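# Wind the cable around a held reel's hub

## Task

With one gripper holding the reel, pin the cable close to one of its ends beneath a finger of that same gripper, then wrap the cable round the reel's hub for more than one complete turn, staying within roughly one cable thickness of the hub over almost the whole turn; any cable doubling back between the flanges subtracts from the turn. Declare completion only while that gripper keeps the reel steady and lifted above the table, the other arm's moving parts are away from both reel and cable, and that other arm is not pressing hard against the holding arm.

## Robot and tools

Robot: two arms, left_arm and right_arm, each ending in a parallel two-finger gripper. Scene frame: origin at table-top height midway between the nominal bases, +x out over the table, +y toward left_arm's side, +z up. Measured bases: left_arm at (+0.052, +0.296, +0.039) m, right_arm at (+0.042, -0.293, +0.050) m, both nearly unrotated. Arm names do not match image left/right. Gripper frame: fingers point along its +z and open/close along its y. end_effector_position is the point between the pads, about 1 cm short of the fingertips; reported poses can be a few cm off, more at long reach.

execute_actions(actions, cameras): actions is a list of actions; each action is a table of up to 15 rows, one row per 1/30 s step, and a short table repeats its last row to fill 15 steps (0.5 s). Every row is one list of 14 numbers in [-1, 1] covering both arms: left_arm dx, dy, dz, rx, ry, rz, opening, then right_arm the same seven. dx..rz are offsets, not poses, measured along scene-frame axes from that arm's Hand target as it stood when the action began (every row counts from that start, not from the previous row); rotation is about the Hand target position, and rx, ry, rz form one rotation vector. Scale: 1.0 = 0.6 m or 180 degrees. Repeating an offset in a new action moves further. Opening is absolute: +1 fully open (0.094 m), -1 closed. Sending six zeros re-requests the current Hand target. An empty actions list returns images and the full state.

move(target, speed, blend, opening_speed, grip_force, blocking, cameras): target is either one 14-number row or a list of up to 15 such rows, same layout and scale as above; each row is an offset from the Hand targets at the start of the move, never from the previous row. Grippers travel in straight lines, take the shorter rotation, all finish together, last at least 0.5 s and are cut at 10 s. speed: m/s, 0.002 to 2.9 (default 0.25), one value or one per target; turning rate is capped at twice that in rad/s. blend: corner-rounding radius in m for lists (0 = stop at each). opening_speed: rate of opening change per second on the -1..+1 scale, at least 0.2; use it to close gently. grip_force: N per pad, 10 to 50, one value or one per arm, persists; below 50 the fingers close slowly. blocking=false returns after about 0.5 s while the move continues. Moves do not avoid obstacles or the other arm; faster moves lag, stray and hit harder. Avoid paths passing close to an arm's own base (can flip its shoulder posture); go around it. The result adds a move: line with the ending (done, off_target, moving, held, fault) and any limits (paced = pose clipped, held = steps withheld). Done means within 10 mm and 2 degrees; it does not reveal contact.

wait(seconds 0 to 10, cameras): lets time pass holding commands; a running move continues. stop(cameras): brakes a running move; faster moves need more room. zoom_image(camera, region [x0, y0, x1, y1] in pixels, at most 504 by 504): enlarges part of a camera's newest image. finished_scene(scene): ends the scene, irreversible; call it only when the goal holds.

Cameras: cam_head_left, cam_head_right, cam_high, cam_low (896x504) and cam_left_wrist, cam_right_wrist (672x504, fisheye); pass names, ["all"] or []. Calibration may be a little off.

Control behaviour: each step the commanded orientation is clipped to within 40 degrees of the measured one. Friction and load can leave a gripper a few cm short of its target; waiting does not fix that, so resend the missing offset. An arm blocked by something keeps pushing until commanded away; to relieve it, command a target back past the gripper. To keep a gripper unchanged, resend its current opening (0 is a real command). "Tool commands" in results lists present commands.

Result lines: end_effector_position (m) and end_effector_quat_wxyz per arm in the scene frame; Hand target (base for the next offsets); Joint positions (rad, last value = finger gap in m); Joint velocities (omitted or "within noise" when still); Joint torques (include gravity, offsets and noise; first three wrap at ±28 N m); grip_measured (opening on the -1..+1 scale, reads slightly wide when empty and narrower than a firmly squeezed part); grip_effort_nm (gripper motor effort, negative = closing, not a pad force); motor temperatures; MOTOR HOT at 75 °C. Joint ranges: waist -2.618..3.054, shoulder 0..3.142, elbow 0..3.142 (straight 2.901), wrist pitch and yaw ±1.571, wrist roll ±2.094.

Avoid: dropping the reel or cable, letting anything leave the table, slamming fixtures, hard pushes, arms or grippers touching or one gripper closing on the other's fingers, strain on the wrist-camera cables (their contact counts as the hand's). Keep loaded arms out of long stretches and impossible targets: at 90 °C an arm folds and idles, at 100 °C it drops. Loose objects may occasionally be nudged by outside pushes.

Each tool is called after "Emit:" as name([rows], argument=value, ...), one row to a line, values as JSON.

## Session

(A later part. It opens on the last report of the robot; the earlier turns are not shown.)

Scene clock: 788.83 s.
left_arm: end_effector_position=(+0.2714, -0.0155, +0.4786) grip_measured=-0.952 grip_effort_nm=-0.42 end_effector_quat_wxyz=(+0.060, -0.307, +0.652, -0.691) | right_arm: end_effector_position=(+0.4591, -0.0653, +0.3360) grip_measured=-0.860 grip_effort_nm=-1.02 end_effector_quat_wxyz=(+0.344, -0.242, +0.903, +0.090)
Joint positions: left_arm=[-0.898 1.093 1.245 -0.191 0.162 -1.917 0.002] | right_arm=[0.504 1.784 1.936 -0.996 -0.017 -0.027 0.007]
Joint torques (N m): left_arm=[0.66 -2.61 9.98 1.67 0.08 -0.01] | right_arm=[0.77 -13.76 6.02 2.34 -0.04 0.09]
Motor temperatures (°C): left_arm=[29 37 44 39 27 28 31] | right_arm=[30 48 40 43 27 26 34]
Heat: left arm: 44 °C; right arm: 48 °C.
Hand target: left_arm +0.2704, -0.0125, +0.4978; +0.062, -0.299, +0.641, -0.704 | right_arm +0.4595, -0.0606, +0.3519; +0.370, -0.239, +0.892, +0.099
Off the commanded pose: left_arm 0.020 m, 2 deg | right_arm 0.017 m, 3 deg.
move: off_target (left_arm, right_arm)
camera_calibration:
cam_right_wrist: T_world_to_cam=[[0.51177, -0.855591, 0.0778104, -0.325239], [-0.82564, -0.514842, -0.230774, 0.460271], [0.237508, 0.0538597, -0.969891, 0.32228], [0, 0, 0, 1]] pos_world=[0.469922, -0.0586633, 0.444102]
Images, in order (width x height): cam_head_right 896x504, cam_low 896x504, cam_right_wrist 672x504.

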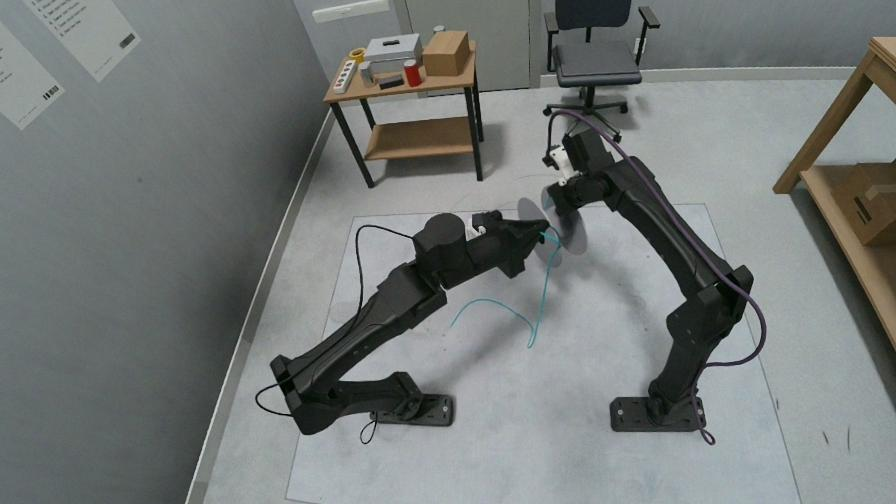

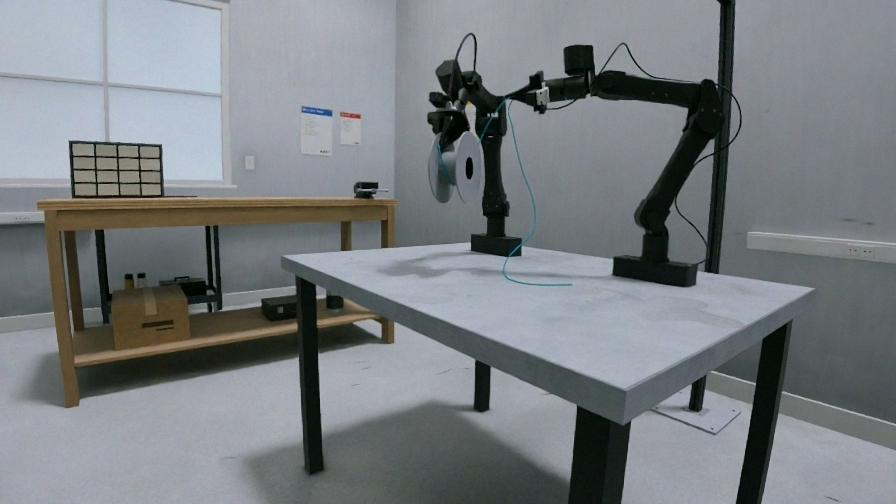

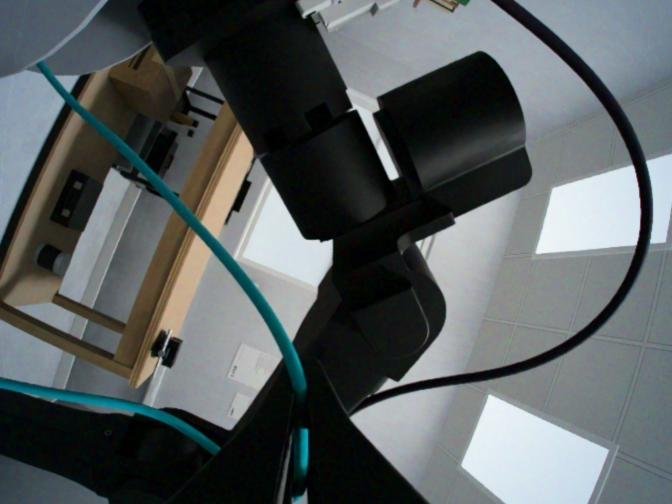

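Emit:
move(target=[0.1585,0.0823,0.037,0.2778,-0.4811,0,-0.96, 0,0,0,0,0,0,-1], speed=0.18, cameras=["cam_right_wrist","cam_low","cam_head_left","cam_left_wrist"])

Scene clock: 796.50 s.
left_arm: end_effector_position=(+0.3645, +0.0303, +0.4765) grip_measured=-0.952 grip_effort_nm=-0.41 end_effector_quat_wxyz=(+0.529, +0.292, +0.682, -0.413) | right_arm: end_effector_position=(+0.4630, -0.0573, +0.3428) grip_measured=-0.860 grip_effort_nm=-1.02 end_effector_quat_wxyz=(+0.360, -0.238, +0.896, +0.103)
Joint positions: left_arm=[-0.466 1.288 1.421 -0.257 0.614 -0.187 0.002] | right_arm=[0.51 1.784 1.936 -0.956 -0.029 -0.011 0.007]
Joint torques (N m): left_arm=[1.28 -4.96 11.69 2.06 0.05 0.13] | right_arm=[0.18 -13.67 6.06 1.96 0.1 -0.09]
Heat: left arm: 44 °C; right arm: 48 °C.
Hand target: left_arm +0.3653, +0.0369, +0.5201; +0.580, +0.299, +0.641, -0.406 | right_arm +0.4595, -0.0607, +0.3518; +0.370, -0.239, +0.892, +0.099
Off the commanded pose: left_arm 0.044 m, 8 deg | right_arm 0.010 m, 1 deg.
move: off_target (left_arm)
camera_calibration:
cam_left_wrist: T_world_to_cam=[[-0.838159, -0.453832, 0.302531, 0.167647], [-0.480214, 0.351023, -0.803851, 0.584286], [0.258618, -0.819035, -0.51215, 0.273773], [0, 0, 0, 1]] pos_world=[0.350295, 0.0952156, 0.559174]
cam_right_wrist: T_world_to_cam=[[0.512508, -0.85662, 0.0594832, -0.315083], [-0.817916, -0.508094, -0.269914, 0.479364], [0.261437, 0.0896808, -0.961045, 0.315532], [0, 0, 0, 1]] pos_world=[0.47107, -0.0546413, 0.45137]
Images, in order (width x height): cam_head_left 896x504, cam_low 896x504, cam_left_wrist 672x504, cam_right_wrist 672x504.

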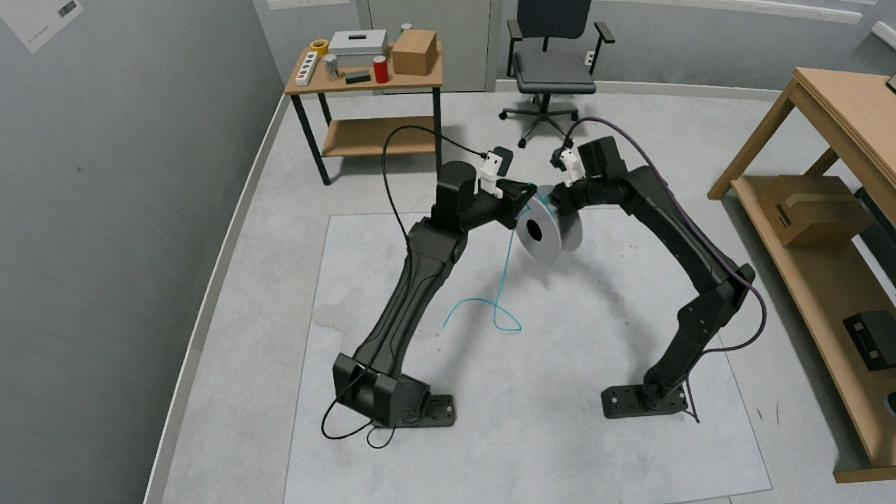

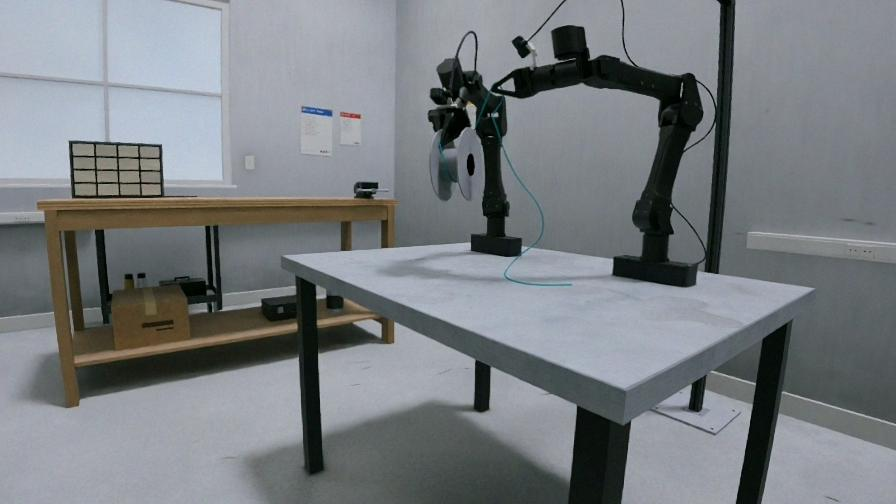

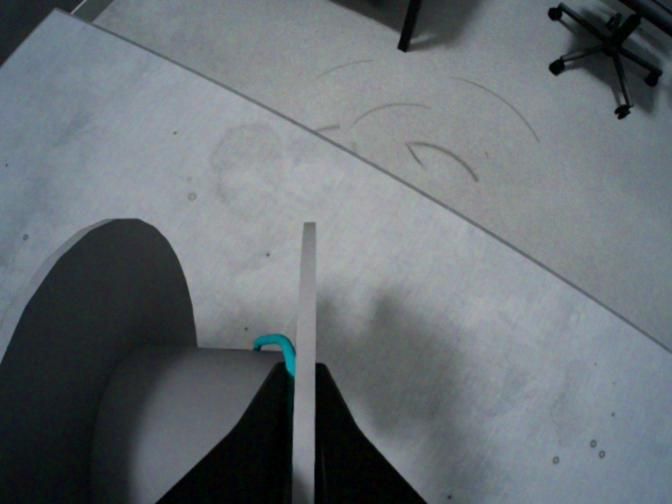

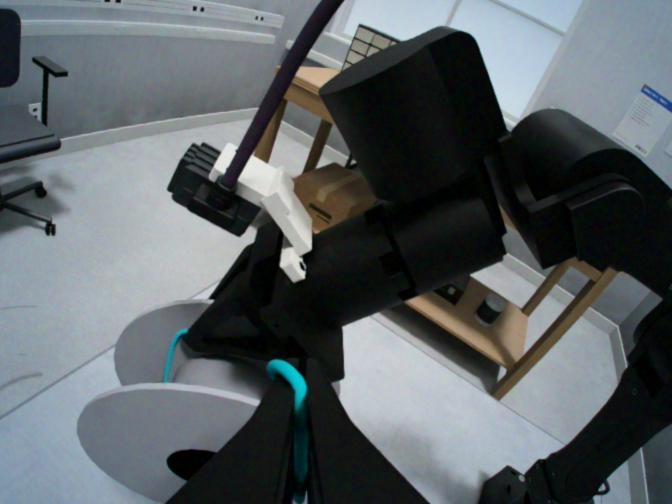

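Emit:
move(target=[0.118,0.0295,-0.07,0.1944,-0.3368,0,-0.96, 0,0,0,0,0,0,-1], speed=0.15, cameras=["cam_right_wrist","cam_low","cam_head_left","cam_left_wrist"])

Scene clock: 805.40 s.
left_arm: end_effector_position=(+0.4348, +0.0520, +0.4610) grip_measured=-0.953 grip_effort_nm=-0.41 end_effector_quat_wxyz=(+0.693, +0.617, +0.373, -0.015) | right_arm: end_effector_position=(+0.4627, -0.0594, +0.3415) grip_measured=-0.860 grip_effort_nm=-1.02 end_effector_quat_wxyz=(+0.358, -0.238, +0.898, +0.098)
Joint positions: left_arm=[-0.309 1.453 1.421 -0.022 0.755 1.043 0.002] | right_arm=[0.51 1.784 1.936 -0.963 -0.02 -0.013 0.007]
Joint torques (N m): left_arm=[0.83 -5.53 9.16 1.82 0.14 0.04] | right_arm=[0.18 -13.7 6.02 2.04 0 -0.07]
Heat: left arm: 44 °C; right arm: 48 °C.
Hand target: left_arm +0.4363, +0.0547, +0.4781; +0.707, +0.612, +0.353, +0.000 | right_arm +0.4595, -0.0607, +0.3518; +0.370, -0.239, +0.892, +0.099
Off the commanded pose: left_arm 0.017 m, 3 deg | right_arm 0.011 m, 2 deg.
move: off_target (left_arm, right_arm)
camera_calibration:
cam_left_wrist: T_world_to_cam=[[-0.531774, -0.225847, -0.816217, 0.611861], [0.403431, 0.779848, -0.478624, 0.0415029], [0.744621, -0.583807, -0.323589, -0.0449619], [0, 0, 0, 1]] pos_world=[0.342108, 0.079572, 0.504726]
cam_right_wrist: T_world_to_cam=[[0.508236, -0.858575, 0.0674137, -0.317505], [-0.821067, -0.506677, -0.26292, 0.476942], [0.259894, 0.0782743, -0.96246, 0.315096], [0, 0, 0, 1]] pos_world=[0.471077, -0.0556102, 0.450069]
Images, in order (width x height): cam_head_left 896x504, cam_low 896x504, cam_left_wrist 672x504, cam_right_wrist 672x504.

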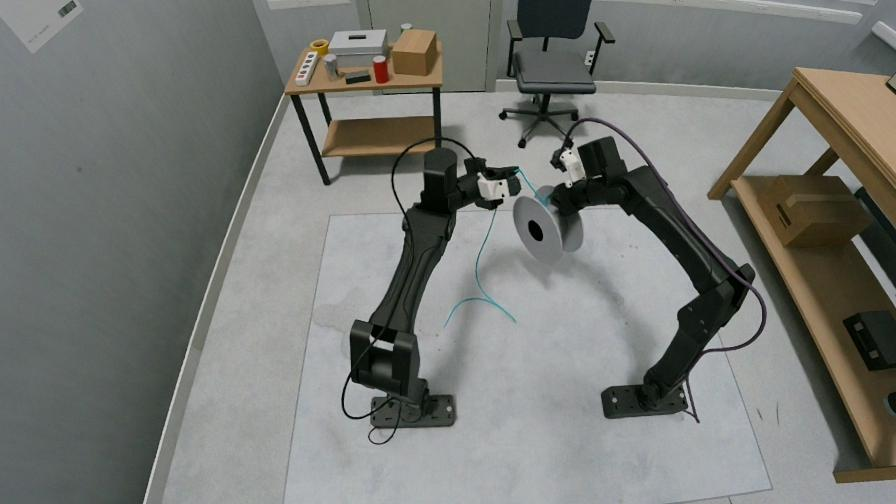

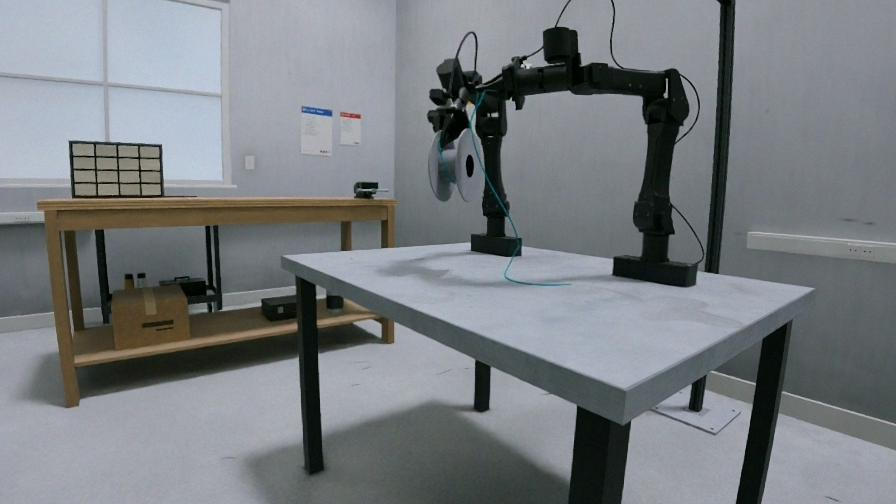

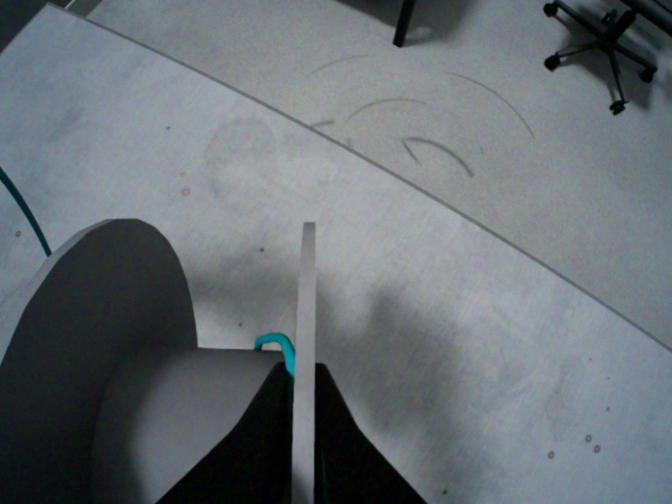

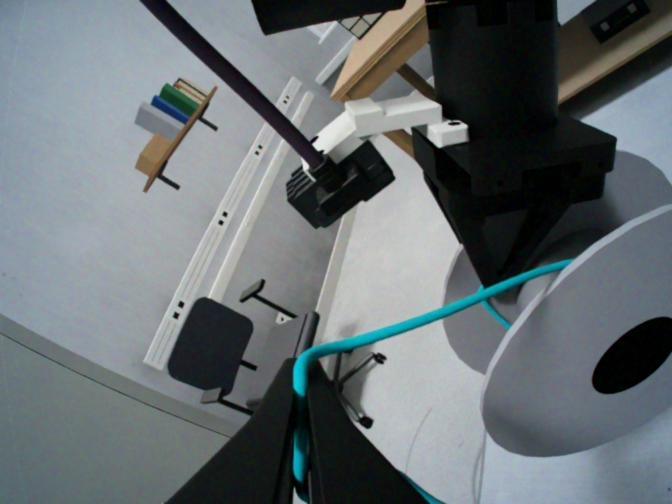

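Emit:
move(target=[0.128,-0.008,-0.055,0.0833,-0.1443,0,-0.96, 0,0,0,0,0,0,-1], speed=0.12, cameras=["cam_right_wrist","cam_low","cam_head_left","cam_left_wrist"])

Scene clock: 813.30 s.
left_arm: end_effector_position=(+0.5103, +0.0476, +0.4245) grip_measured=-0.953 grip_effort_nm=-0.41 end_effector_quat_wxyz=(+0.673, +0.692, +0.203, +0.165) | right_arm: end_effector_position=(+0.4618, -0.0607, +0.3402) grip_measured=-0.860 grip_effort_nm=-1.02 end_effector_quat_wxyz=(+0.355, -0.239, +0.899, +0.095)
Joint positions: left_arm=[-0.264 1.715 1.542 0.115 0.797 1.568 0.002] | right_arm=[0.51 1.784 1.936 -0.971 -0.016 -0.015 0.007]
Joint torques (N m): left_arm=[0.9 -7.84 10.56 1.73 0.19 0.01] | right_arm=[0.2 -13.72 6.04 2.11 -0.03 -0.04]
Heat: left arm: 44 °C; right arm: 48 °C.
Hand target: left_arm +0.5131, +0.0499, +0.4452; +0.683, +0.683, +0.183, +0.183 | right_arm +0.4595, -0.0607, +0.3518; +0.370, -0.239, +0.892, +0.099
Off the commanded pose: left_arm 0.021 m, 3 deg | right_arm 0.012 m, 2 deg.
move: off_target (left_arm, right_arm)
camera_calibration:
cam_left_wrist: T_world_to_cam=[[-0.117468, 0.021664, -0.99284, 0.472846], [0.538545, 0.841375, -0.0453589, -0.258713], [0.834368, -0.540017, -0.110502, -0.25399], [0, 0, 0, 1]] pos_world=[0.406794, 0.070272, 0.429659]
cam_right_wrist: T_world_to_cam=[[0.507952, -0.858388, 0.071804, -0.319395], [-0.822651, -0.508138, -0.255032, 0.473026], [0.255403, 0.0704744, -0.964263, 0.316308], [0, 0, 0, 1]] pos_world=[0.470587, -0.0560932, 0.448575]
Images, in order (width x height): cam_head_left 896x504, cam_low 896x504, cam_left_wrist 672x504, cam_right_wrist 672x504.

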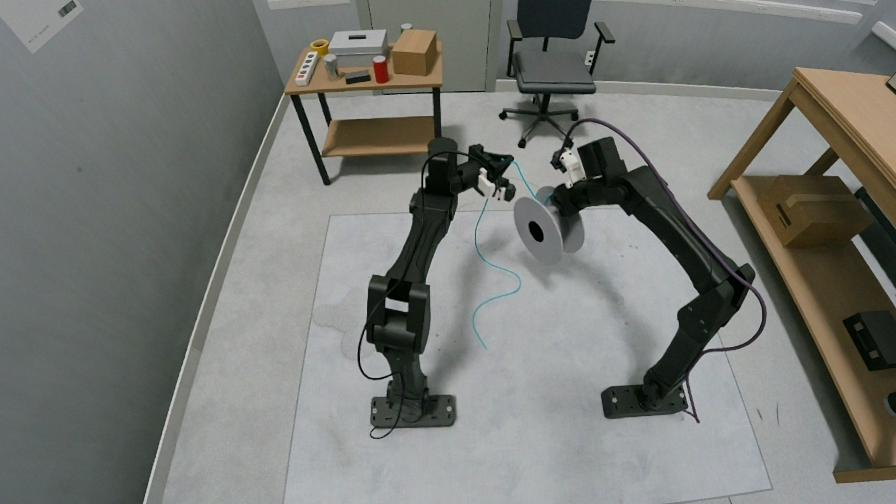

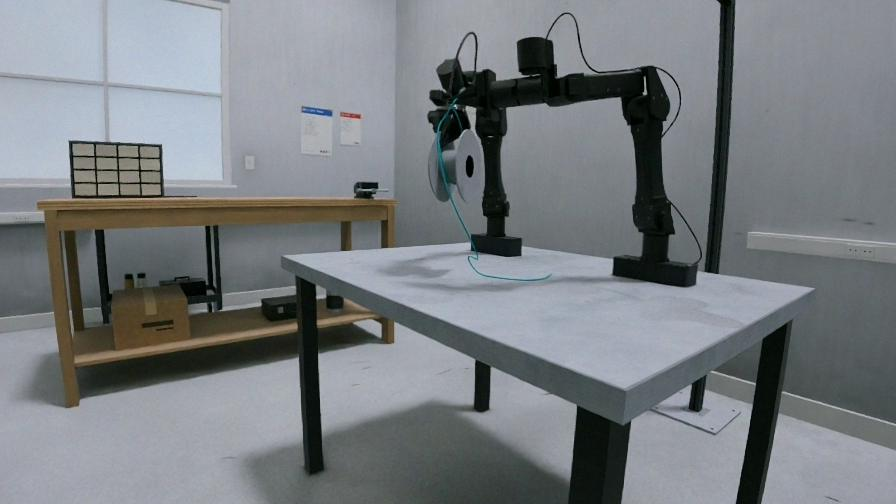

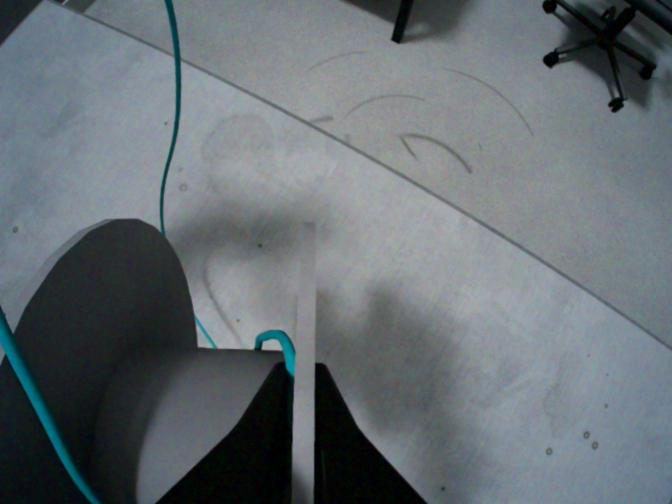

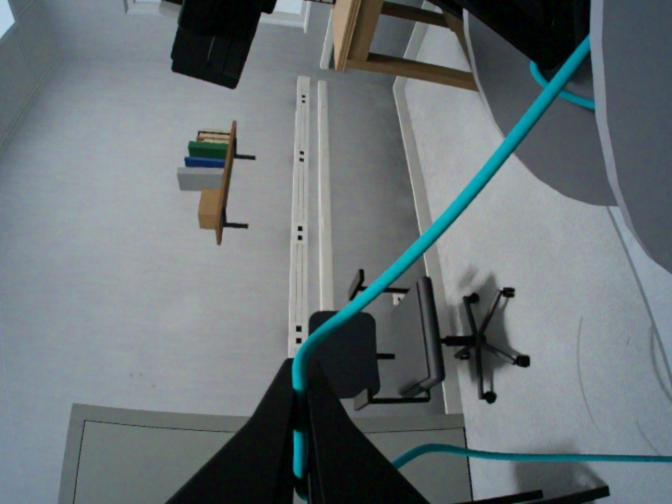

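Emit:
move(target=[0.035,-0.052,-0.017,0,0,0,-0.96, 0,0,0,0,0,0,-1], speed=0.12, cameras=["cam_right_wrist","cam_left_wrist"])

Scene clock: 830.37 s.
left_arm: end_effector_position=(+0.5314, +0.0205, +0.4162) grip_measured=-0.953 grip_effort_nm=-0.41 end_effector_quat_wxyz=(+0.674, +0.693, +0.198, +0.165) | right_arm: end_effector_position=(+0.4617, -0.0609, +0.3400) grip_measured=-0.860 grip_effort_nm=-1.02 end_effector_quat_wxyz=(+0.355, -0.239, +0.899, +0.094)
Joint positions: left_arm=[-0.313 1.824 1.637 0.135 0.755 1.569 0.002] | right_arm=[0.51 1.784 1.936 -0.972 -0.015 -0.015 0.007]
Joint torques (N m): left_arm=[-0.31 -8.69 10.25 1.73 -0.02 0.02] | right_arm=[0.18 -13.74 6.04 2.11 -0.04 -0.04]
Heat: left arm: 43 °C; right arm: 48 °C.
Hand target: left_arm +0.5340, +0.0186, +0.4348; +0.683, +0.683, +0.183, +0.183 | right_arm +0.4595, -0.0608, +0.3518; +0.370, -0.239, +0.892, +0.099
Off the commanded pose: left_arm 0.019 m, 3 deg | right_arm 0.012 m, 2 deg.
move: off_target (left_arm, right_arm)
camera_calibration:
cam_left_wrist: T_world_to_cam=[[-0.110184, 0.0234593, -0.993634, 0.464124], [0.54539, 0.837193, -0.0407126, -0.253184], [0.830908, -0.546404, -0.10504, -0.287372], [0, 0, 0, 1]] pos_world=[0.428003, 0.0440548, 0.420676]
cam_right_wrist: T_world_to_cam=[[0.507547, -0.858589, 0.0722567, -0.319496], [-0.823027, -0.507922, -0.254246, 0.472789], [0.254993, 0.0695724, -0.964437, 0.316439], [0, 0, 0, 1]] pos_world=[0.470588, -0.0561906, 0.448475]
Images, in order (width x height): cam_left_wrist 672x504, cam_right_wrist 672x504.

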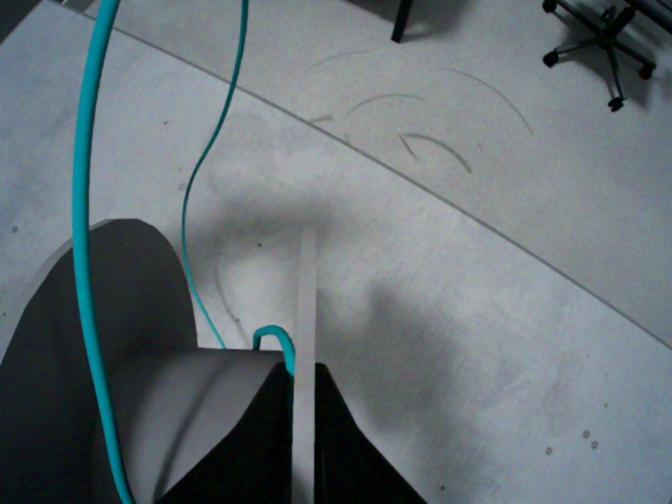

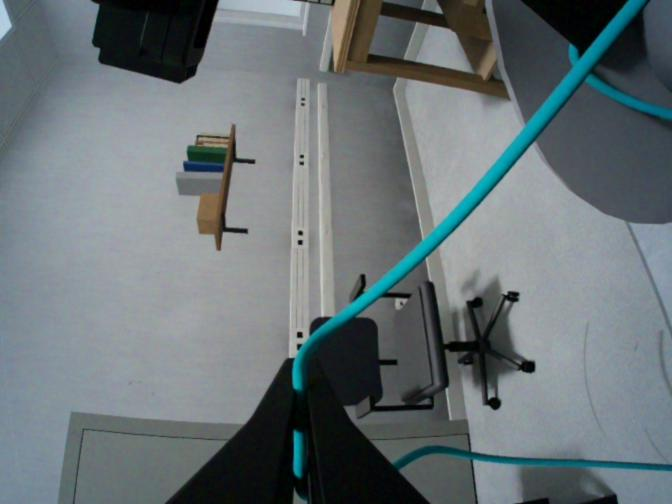

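Emit:
move([
  [0.038,0.028,-0.118,0,0,0,-0.96, 0,0,0,0,0,0,-1],
  [0.0487,0.0433,-0.217,0,0,0,-0.96, 0,0,0,0,0,0,-1],
], speed=0.12, blend=0.02, cameras=["cam_right_wrist","cam_left_wrist","cam_low","cam_head_left"])

Scene clock: 838.27 s.
left_arm: end_effector_position=(+0.5601, +0.0394, +0.3056) grip_measured=-0.953 grip_effort_nm=-0.40 end_effector_quat_wxyz=(+0.682, +0.686, +0.181, +0.179) | right_arm: end_effector_position=(+0.4619, -0.0612, +0.3400) grip_measured=-0.860 grip_effort_nm=-1.02 end_effector_quat_wxyz=(+0.355, -0.238, +0.899, +0.094)
Joint positions: left_arm=[-0.25 1.984 1.371 0.604 0.822 1.576 0.002] | right_arm=[0.51 1.784 1.936 -0.972 -0.013 -0.015 0.007]
Joint torques (N m): left_arm=[1.05 -9.63 6.41 1.66 0.05 -0.06] | right_arm=[0.17 -13.72 6.06 2.11 -0.06 -0.04]
Heat: left arm: 43 °C; right arm: 48 °C.
Hand target: left_arm +0.5633, +0.0447, +0.3046; +0.683, +0.683, +0.183, +0.183 | right_arm +0.4595, -0.0607, +0.3518; +0.370, -0.239, +0.892, +0.099
Off the commanded pose: left_arm 0.006 m, 1 deg | right_arm 0.012 m, 2 deg.
move: off_target (right_arm)
camera_calibration:
cam_left_wrist: T_world_to_cam=[[-0.0637287, 0.0141225, -0.997867, 0.332639], [0.55044, 0.834548, -0.0233427, -0.297228], [0.832439, -0.550754, -0.0609583, -0.326669], [0, 0, 0, 1]] pos_world=[0.456737, 0.0634384, 0.305079]
cam_right_wrist: T_world_to_cam=[[0.506339, -0.859183, 0.0736537, -0.319804], [-0.823526, -0.507119, -0.254234, 0.473046], [0.255785, 0.0680726, -0.964334, 0.315922], [0, 0, 0, 1]] pos_world=[0.470687, -0.0563855, 0.448473]
Images, in order (width x height): cam_head_left 896x504, cam_low 896x504, cam_left_wrist 672x504, cam_right_wrist 672x504.

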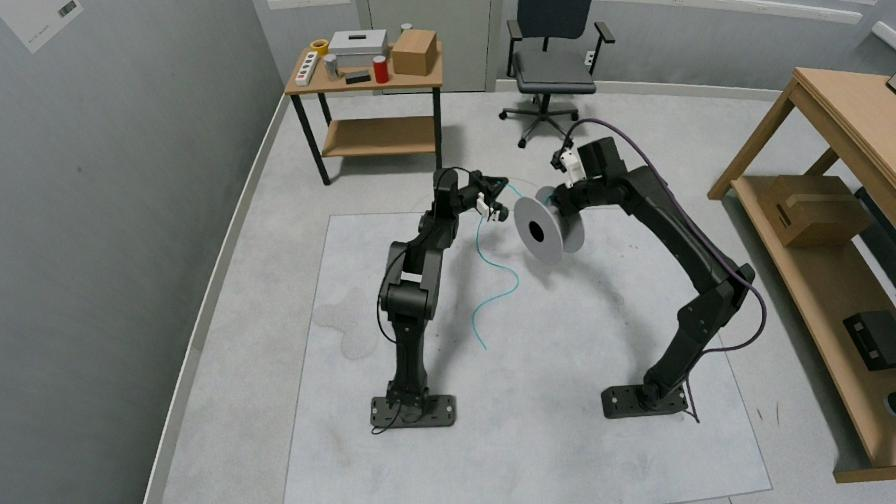

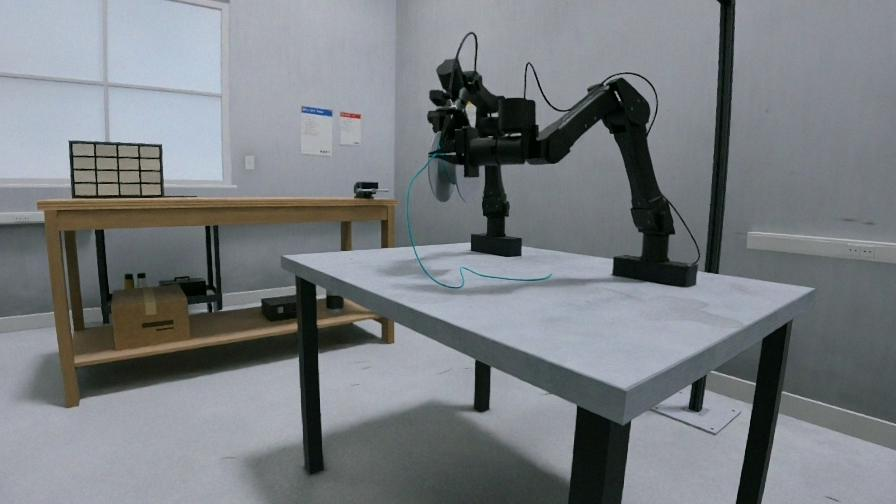

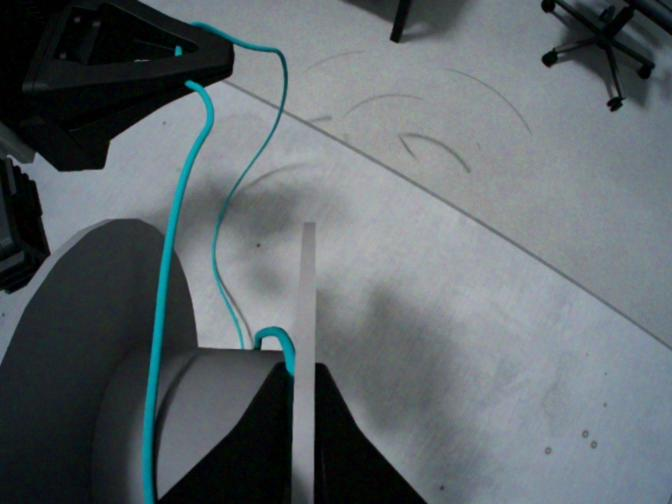

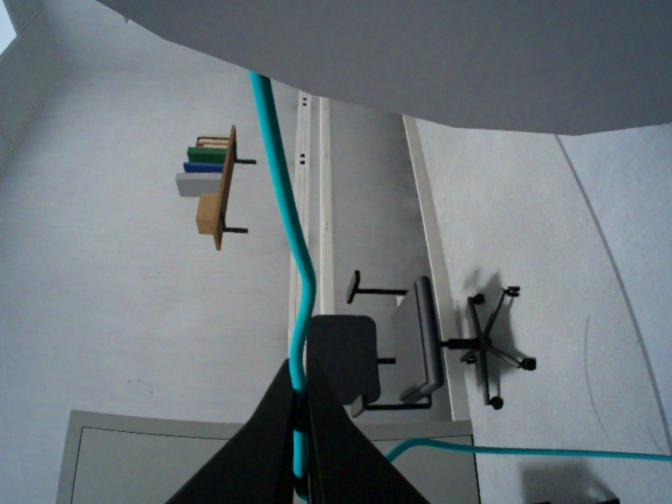

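Emit:
move([
  [-0.0765,-0.0345,-0.184,-0.125,0.2165,0,-0.90, 0,0,0,0,0,0,-1],
  [-0.2497,-0.1345,-0.264,-0.25,0.433,0,-0.90, 0,0,0,0,0,0,-1],
], speed=0.17, blend=[0.04,0], cameras=["cam_right_wrist","cam_left_wrist","cam_low"])

Scene clock: 860.07 s.
left_arm: end_effector_position=(+0.4156, -0.0357, +0.1495) grip_measured=-0.903 grip_effort_nm=0.12 end_effector_quat_wxyz=(+0.612, +0.357, +0.611, -0.353) | right_arm: end_effector_position=(+0.4590, -0.0627, +0.3370) grip_measured=-0.860 grip_effort_nm=-1.02 end_effector_quat_wxyz=(+0.347, -0.241, +0.902, +0.091)
Joint positions: left_arm=[-0.586 2.12 0.704 1.413 0.481 0.007 0.005] | right_arm=[0.51 1.784 1.936 -0.99 -0.013 -0.019 0.007]
Joint torques (N m): left_arm=[-0.55 -7.36 3.06 1.82 -0.1 -0.06] | right_arm=[0.18 -13.72 6 2.28 -0.06 0]
Heat: left arm: 41 °C; right arm: 49 °C.
Hand target: left_arm +0.4134, -0.0361, +0.1461; +0.613, +0.353, +0.612, -0.354 | right_arm +0.4595, -0.0607, +0.3518; +0.370, -0.239, +0.892, +0.099
Off the commanded pose: left_arm 0.004 m, 0 deg | right_arm 0.015 m, 3 deg.
move: off_target (right_arm)
camera_calibration:
cam_left_wrist: T_world_to_cam=[[-0.88509, -0.463595, 0.0411713, 0.337601], [-0.244371, 0.387613, -0.888841, 0.285157], [0.396104, -0.796766, -0.456362, -0.0255621], [0, 0, 0, 1]] pos_world=[0.378617, 0.0256126, 0.227894]
cam_right_wrist: T_world_to_cam=[[0.50956, -0.857126, 0.0753832, -0.321422], [-0.825761, -0.511766, -0.237094, 0.464149], [0.241798, 0.0585653, -0.968558, 0.321116], [0, 0, 0, 1]] pos_world=[0.469414, -0.0567697, 0.445296]
Images, in order (width x height): cam_low 896x504, cam_left_wrist 672x504, cam_right_wrist 672x504.

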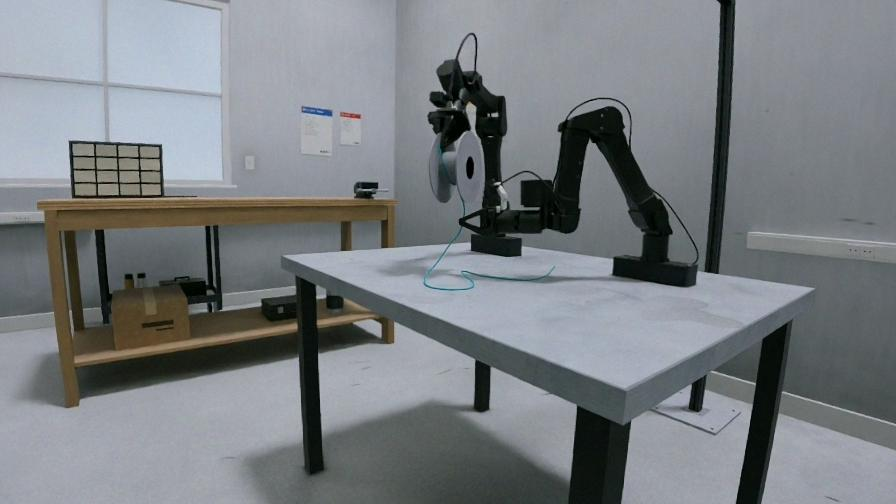

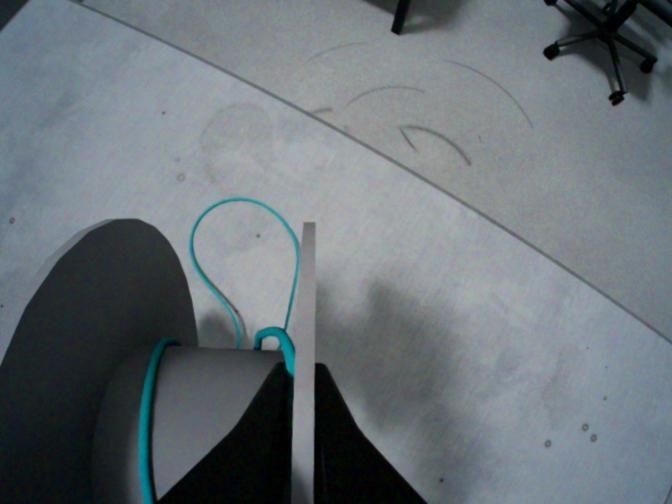

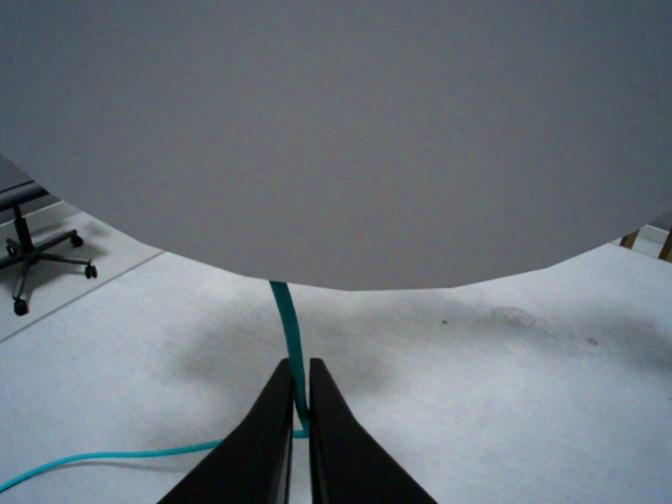

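Emit:
move([
  [-0.173,-0.0998,0.063,-0.125,0.2165,0,-0.90, 0,0,0,0,0,0,-1],
  [-0.2452,-0.1415,0.2715,-0.25,0.433,0,-0.90, 0,0,0,0,0,0,-1],
], speed=0.15, blend=[0.04,0], cameras=["cam_right_wrist","cam_left_wrist","cam_low"])

Scene clock: 871.00 s.
left_arm: end_effector_position=(+0.2669, -0.1198, +0.2797) grip_measured=-0.903 grip_effort_nm=0.13 end_effector_quat_wxyz=(+0.177, -0.184, +0.705, -0.662) | right_arm: end_effector_position=(+0.4590, -0.0627, +0.3370) grip_measured=-0.860 grip_effort_nm=-1.02 end_effector_quat_wxyz=(+0.347, -0.241, +0.902, +0.091)
Joint positions: left_arm=[-1.137 1.492 0.73 0.701 -0.068 -1.569 0.005] | right_arm=[0.51 1.784 1.936 -0.99 -0.013 -0.019 0.007]
Joint torques (N m): left_arm=[-0.58 -7.97 9.17 1.67 -0.13 -0.03] | right_arm=[0.17 -13.74 6.02 2.27 -0.07 0]
Heat: left arm: 41 °C; right arm: 49 °C.
Hand target: left_arm +0.2664, -0.1209, +0.3089; +0.183, -0.183, +0.683, -0.683 | right_arm +0.4595, -0.0607, +0.3518; +0.370, -0.239, +0.892, +0.099
Off the commanded pose: left_arm 0.029 m, 4 deg | right_arm 0.015 m, 3 deg.
move: off_target (left_arm, right_arm)
camera_calibration:
cam_left_wrist: T_world_to_cam=[[0.0472631, -0.000728478, 0.998882, -0.299603], [-0.997815, -0.0462485, 0.0471789, 0.284441], [0.0461624, -0.99893, -0.00291273, -0.0319372], [0, 0, 0, 1]] pos_world=[0.299454, -0.0189663, 0.285756]
cam_right_wrist: T_world_to_cam=[[0.50956, -0.857126, 0.0753832, -0.321422], [-0.825761, -0.511766, -0.237094, 0.464149], [0.241798, 0.0585653, -0.968558, 0.321116], [0, 0, 0, 1]] pos_world=[0.469414, -0.0567697, 0.445296]
Images, in order (width x height): cam_low 896x504, cam_left_wrist 672x504, cam_right_wrist 672x504.

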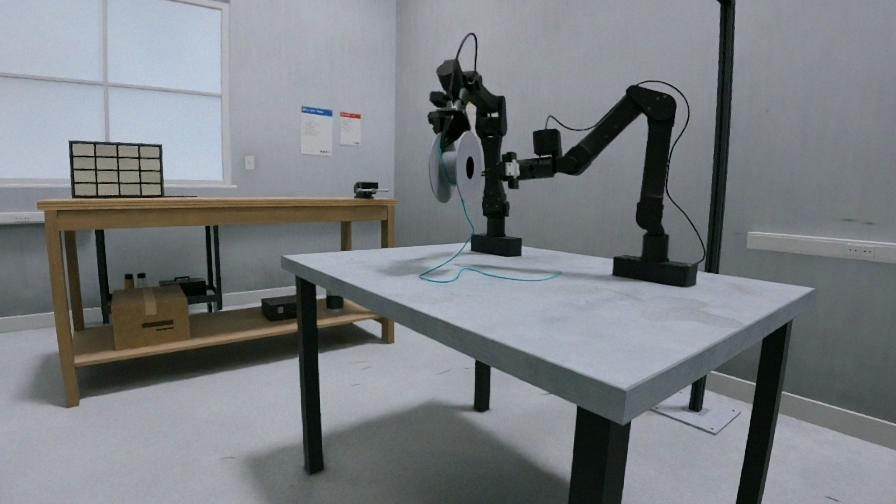

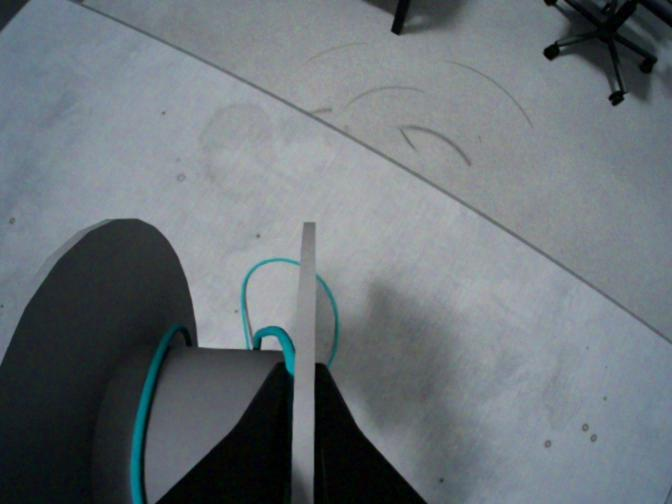

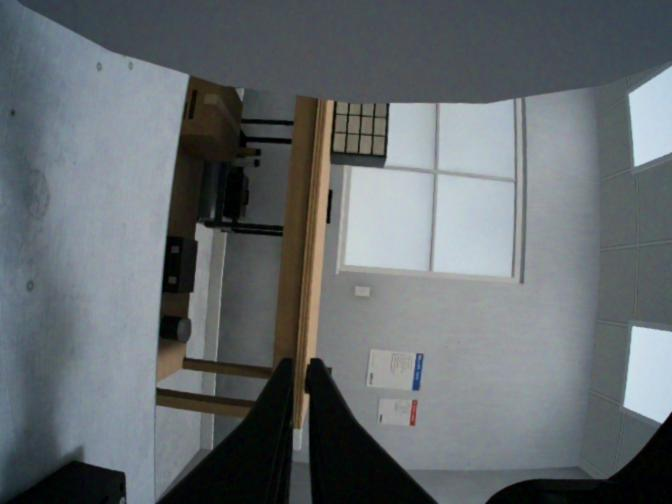

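Emit:
move([
  [-0.01,0.174,-0.213,0.125,-0.2165,0,0.2, 0,0,0,0,0,0,-1],
  [0.1985,0.314,-0.267,0.25,-0.433,0,0.2, 0,0,0,0,0,0,-1],
], speed=0.18, blend=[0.04,0], cameras=["cam_left_wrist","cam_low","cam_right_wrist"])

Scene clock: 884.30 s.
left_arm: end_effector_position=(+0.3790, +0.0681, +0.1281) grip_measured=+0.197 grip_effort_nm=0.13 end_effector_quat_wxyz=(+0.569, +0.343, +0.654, -0.361) | right_arm: end_effector_position=(+0.4590, -0.0627, +0.3370) grip_measured=-0.860 grip_effort_nm=-1.02 end_effector_quat_wxyz=(+0.347, -0.241, +0.902, +0.091)
Joint positions: left_arm=[-0.314 1.98 0.383 1.472 0.746 0.003 0.056] | right_arm=[0.51 1.784 1.936 -0.99 -0.013 -0.019 0.007]
Joint torques (N m): left_arm=[0.51 -5.44 4.14 2.41 0.14 0.14] | right_arm=[0.17 -13.76 6 2.27 -0.06 0]
Heat: left arm: 42 °C; right arm: 49 °C.
Hand target: left_arm +0.3855, +0.0674, +0.1488; +0.613, +0.354, +0.612, -0.354 | right_arm +0.4595, -0.0607, +0.3518; +0.370, -0.239, +0.892, +0.099
Off the commanded pose: left_arm 0.022 m, 7 deg | right_arm 0.015 m, 3 deg.
joint sent to its limit (left arm) — joint 4 (wrist pitch), upper limit. The joint targets still meet the commanded pose.
move: off_target (left_arm, right_arm)
camera_calibration:
cam_left_wrist: T_world_to_cam=[[-0.871313, -0.472747, 0.13162, 0.338058], [-0.35171, 0.414554, -0.839312, 0.249444], [0.342219, -0.777596, -0.527476, 0.0901234], [0, 0, 0, 1]] pos_world=[0.351445, 0.126488, 0.212404]
cam_right_wrist: T_world_to_cam=[[0.50956, -0.857126, 0.0753832, -0.321422], [-0.825761, -0.511766, -0.237094, 0.464149], [0.241798, 0.0585653, -0.968558, 0.321116], [0, 0, 0, 1]] pos_world=[0.469414, -0.0567697, 0.445296]
Images, in order (width x height): cam_low 896x504, cam_left_wrist 672x504, cam_right_wrist 672x504.

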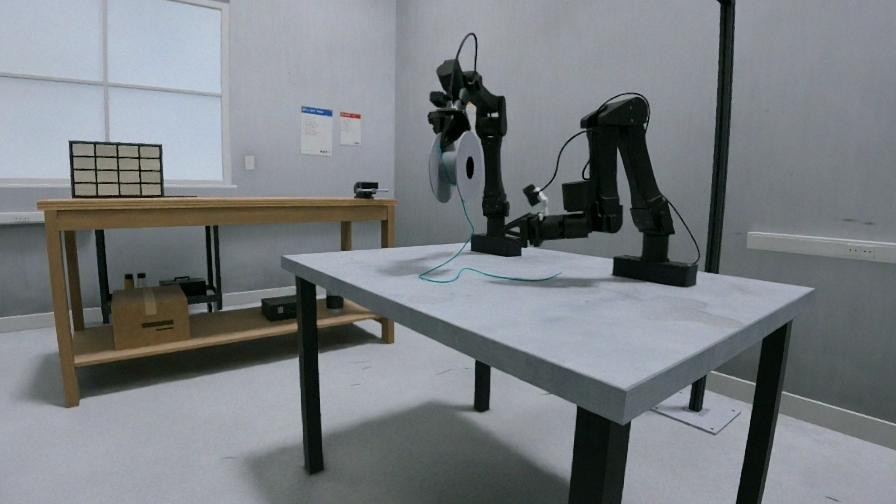

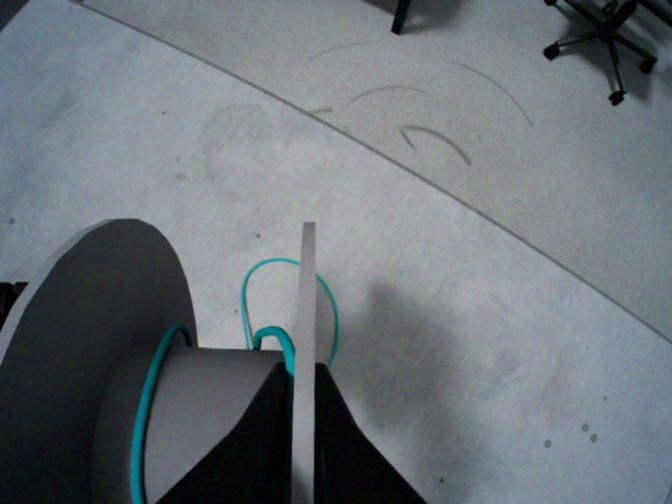

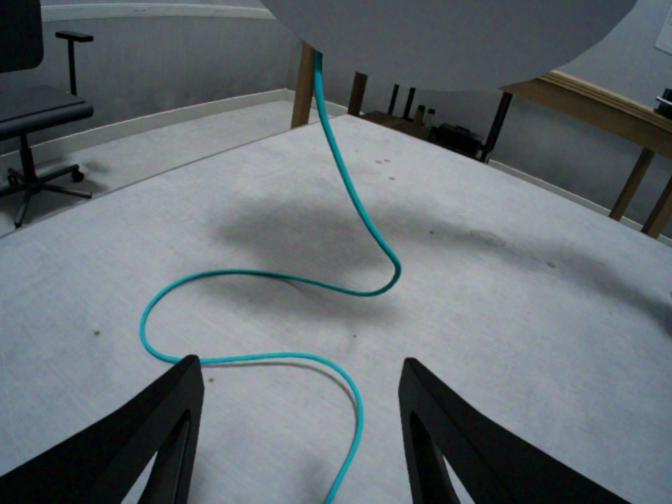

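Emit:
move(target=[0.020,-0.12,-0.031,0,0,0,0.2, 0,0,0,0,0,0,-1], speed=0.15, cameras=["cam_right_wrist"])

Scene clock: 895.90 s.
left_arm: end_effector_position=(+0.3910, -0.0008, +0.1091) grip_measured=+0.197 grip_effort_nm=0.13 end_effector_quat_wxyz=(+0.570, +0.356, +0.649, -0.355) | right_arm: end_effector_position=(+0.4590, -0.0627, +0.3370) grip_measured=-0.860 grip_effort_nm=-1.02 end_effector_quat_wxyz=(+0.347, -0.241, +0.902, +0.091)
Joint positions: left_arm=[-0.527 2.138 0.551 1.473 0.545 0.004 0.056] | right_arm=[0.51 1.784 1.936 -0.99 -0.013 -0.019 0.007]
Joint torques (N m): left_arm=[-0.25 -6.63 4.29 2.45 -0.07 0.03] | right_arm=[0.18 -13.72 6.01 2.28 -0.07 -0.01]
Motor temperatures (°C): left_arm=[29 37 41 45 27 28 31] | right_arm=[30 49 40 44 27 26 35]
Heat: left arm: 45 °C; right arm: 49 °C.
Hand target: left_arm +0.3975, -0.0046, +0.1303; +0.613, +0.353, +0.612, -0.354 | right_arm +0.4595, -0.0607, +0.3518; +0.370, -0.239, +0.892, +0.099
Off the commanded pose: left_arm 0.022 m, 6 deg | right_arm 0.015 m, 3 deg.
joint sent to its limit (left arm) — joint 4 (wrist pitch), upper limit. The joint targets still meet the commanded pose.
move: off_target (left_arm, right_arm)
camera_calibration:
cam_right_wrist: T_world_to_cam=[[0.50956, -0.857126, 0.0753832, -0.321422], [-0.825761, -0.511766, -0.237094, 0.464149], [0.241798, 0.0585653, -0.968558, 0.321116], [0, 0, 0, 1]] pos_world=[0.469414, -0.0567697, 0.445296]
Images, in order (width x height): cam_right_wrist 672x504.

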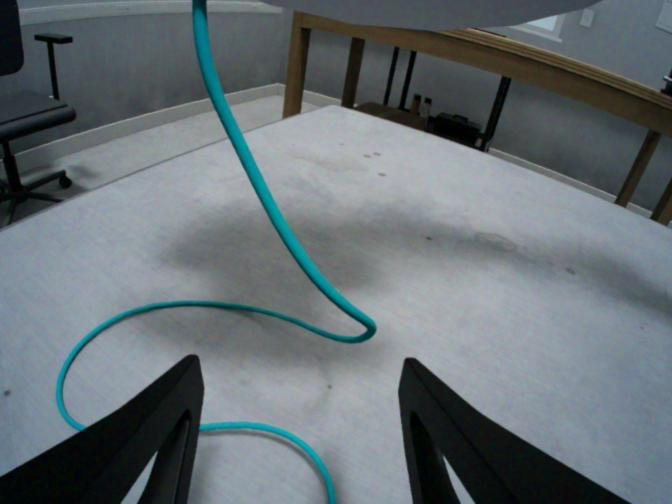

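Emit:
move(target=[0.021,-0.0495,0.045,0,0,0,0.2, 0,0,0,0,0,0,-1], speed=0.1, cameras=["cam_right_wrist","cam_low"])

Scene clock: 905.67 s.
left_arm: end_effector_position=(+0.4057, -0.0305, +0.1363) grip_measured=+0.197 grip_effort_nm=0.13 end_effector_quat_wxyz=(+0.594, +0.357, +0.628, -0.354) | right_arm: end_effector_position=(+0.4590, -0.0627, +0.3370) grip_measured=-0.860 grip_effort_nm=-1.02 end_effector_quat_wxyz=(+0.347, -0.241, +0.902, +0.091)
Joint positions: left_arm=[-0.588 2.113 0.659 1.405 0.482 0.002 0.056] | right_arm=[0.51 1.784 1.936 -0.99 -0.013 -0.019 0.007]
Joint torques (N m): left_arm=[-0.44 -10.74 5.01 1.61 -0.11 -0.04] | right_arm=[0.17 -13.72 6.01 2.29 -0.06 -0.01]
Heat: left arm: 46 °C; right arm: 49 °C.
Hand target: left_arm +0.4100, -0.0343, +0.1572; +0.613, +0.354, +0.612, -0.354 | right_arm +0.4595, -0.0607, +0.3518; +0.370, -0.239, +0.892, +0.099
Off the commanded pose: left_arm 0.022 m, 3 deg | right_arm 0.015 m, 3 deg.
move: off_target (left_arm, right_arm)
camera_calibration:
cam_right_wrist: T_world_to_cam=[[0.50956, -0.857126, 0.0753832, -0.321422], [-0.825761, -0.511766, -0.237094, 0.464149], [0.241798, 0.0585653, -0.968558, 0.321116], [0, 0, 0, 1]] pos_world=[0.469414, -0.0567697, 0.445296]
Images, in order (width x height): cam_low 896x504, cam_right_wrist 672x504.

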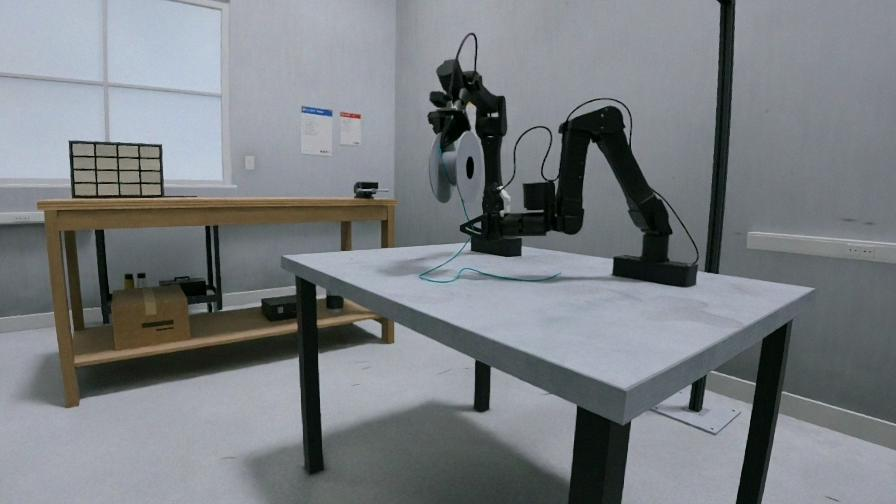

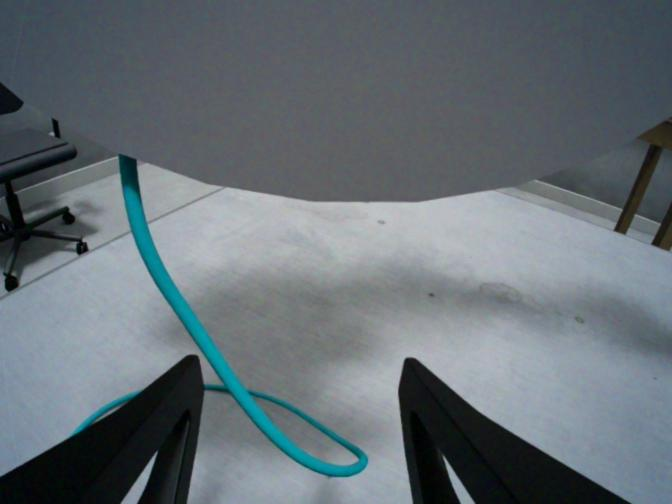

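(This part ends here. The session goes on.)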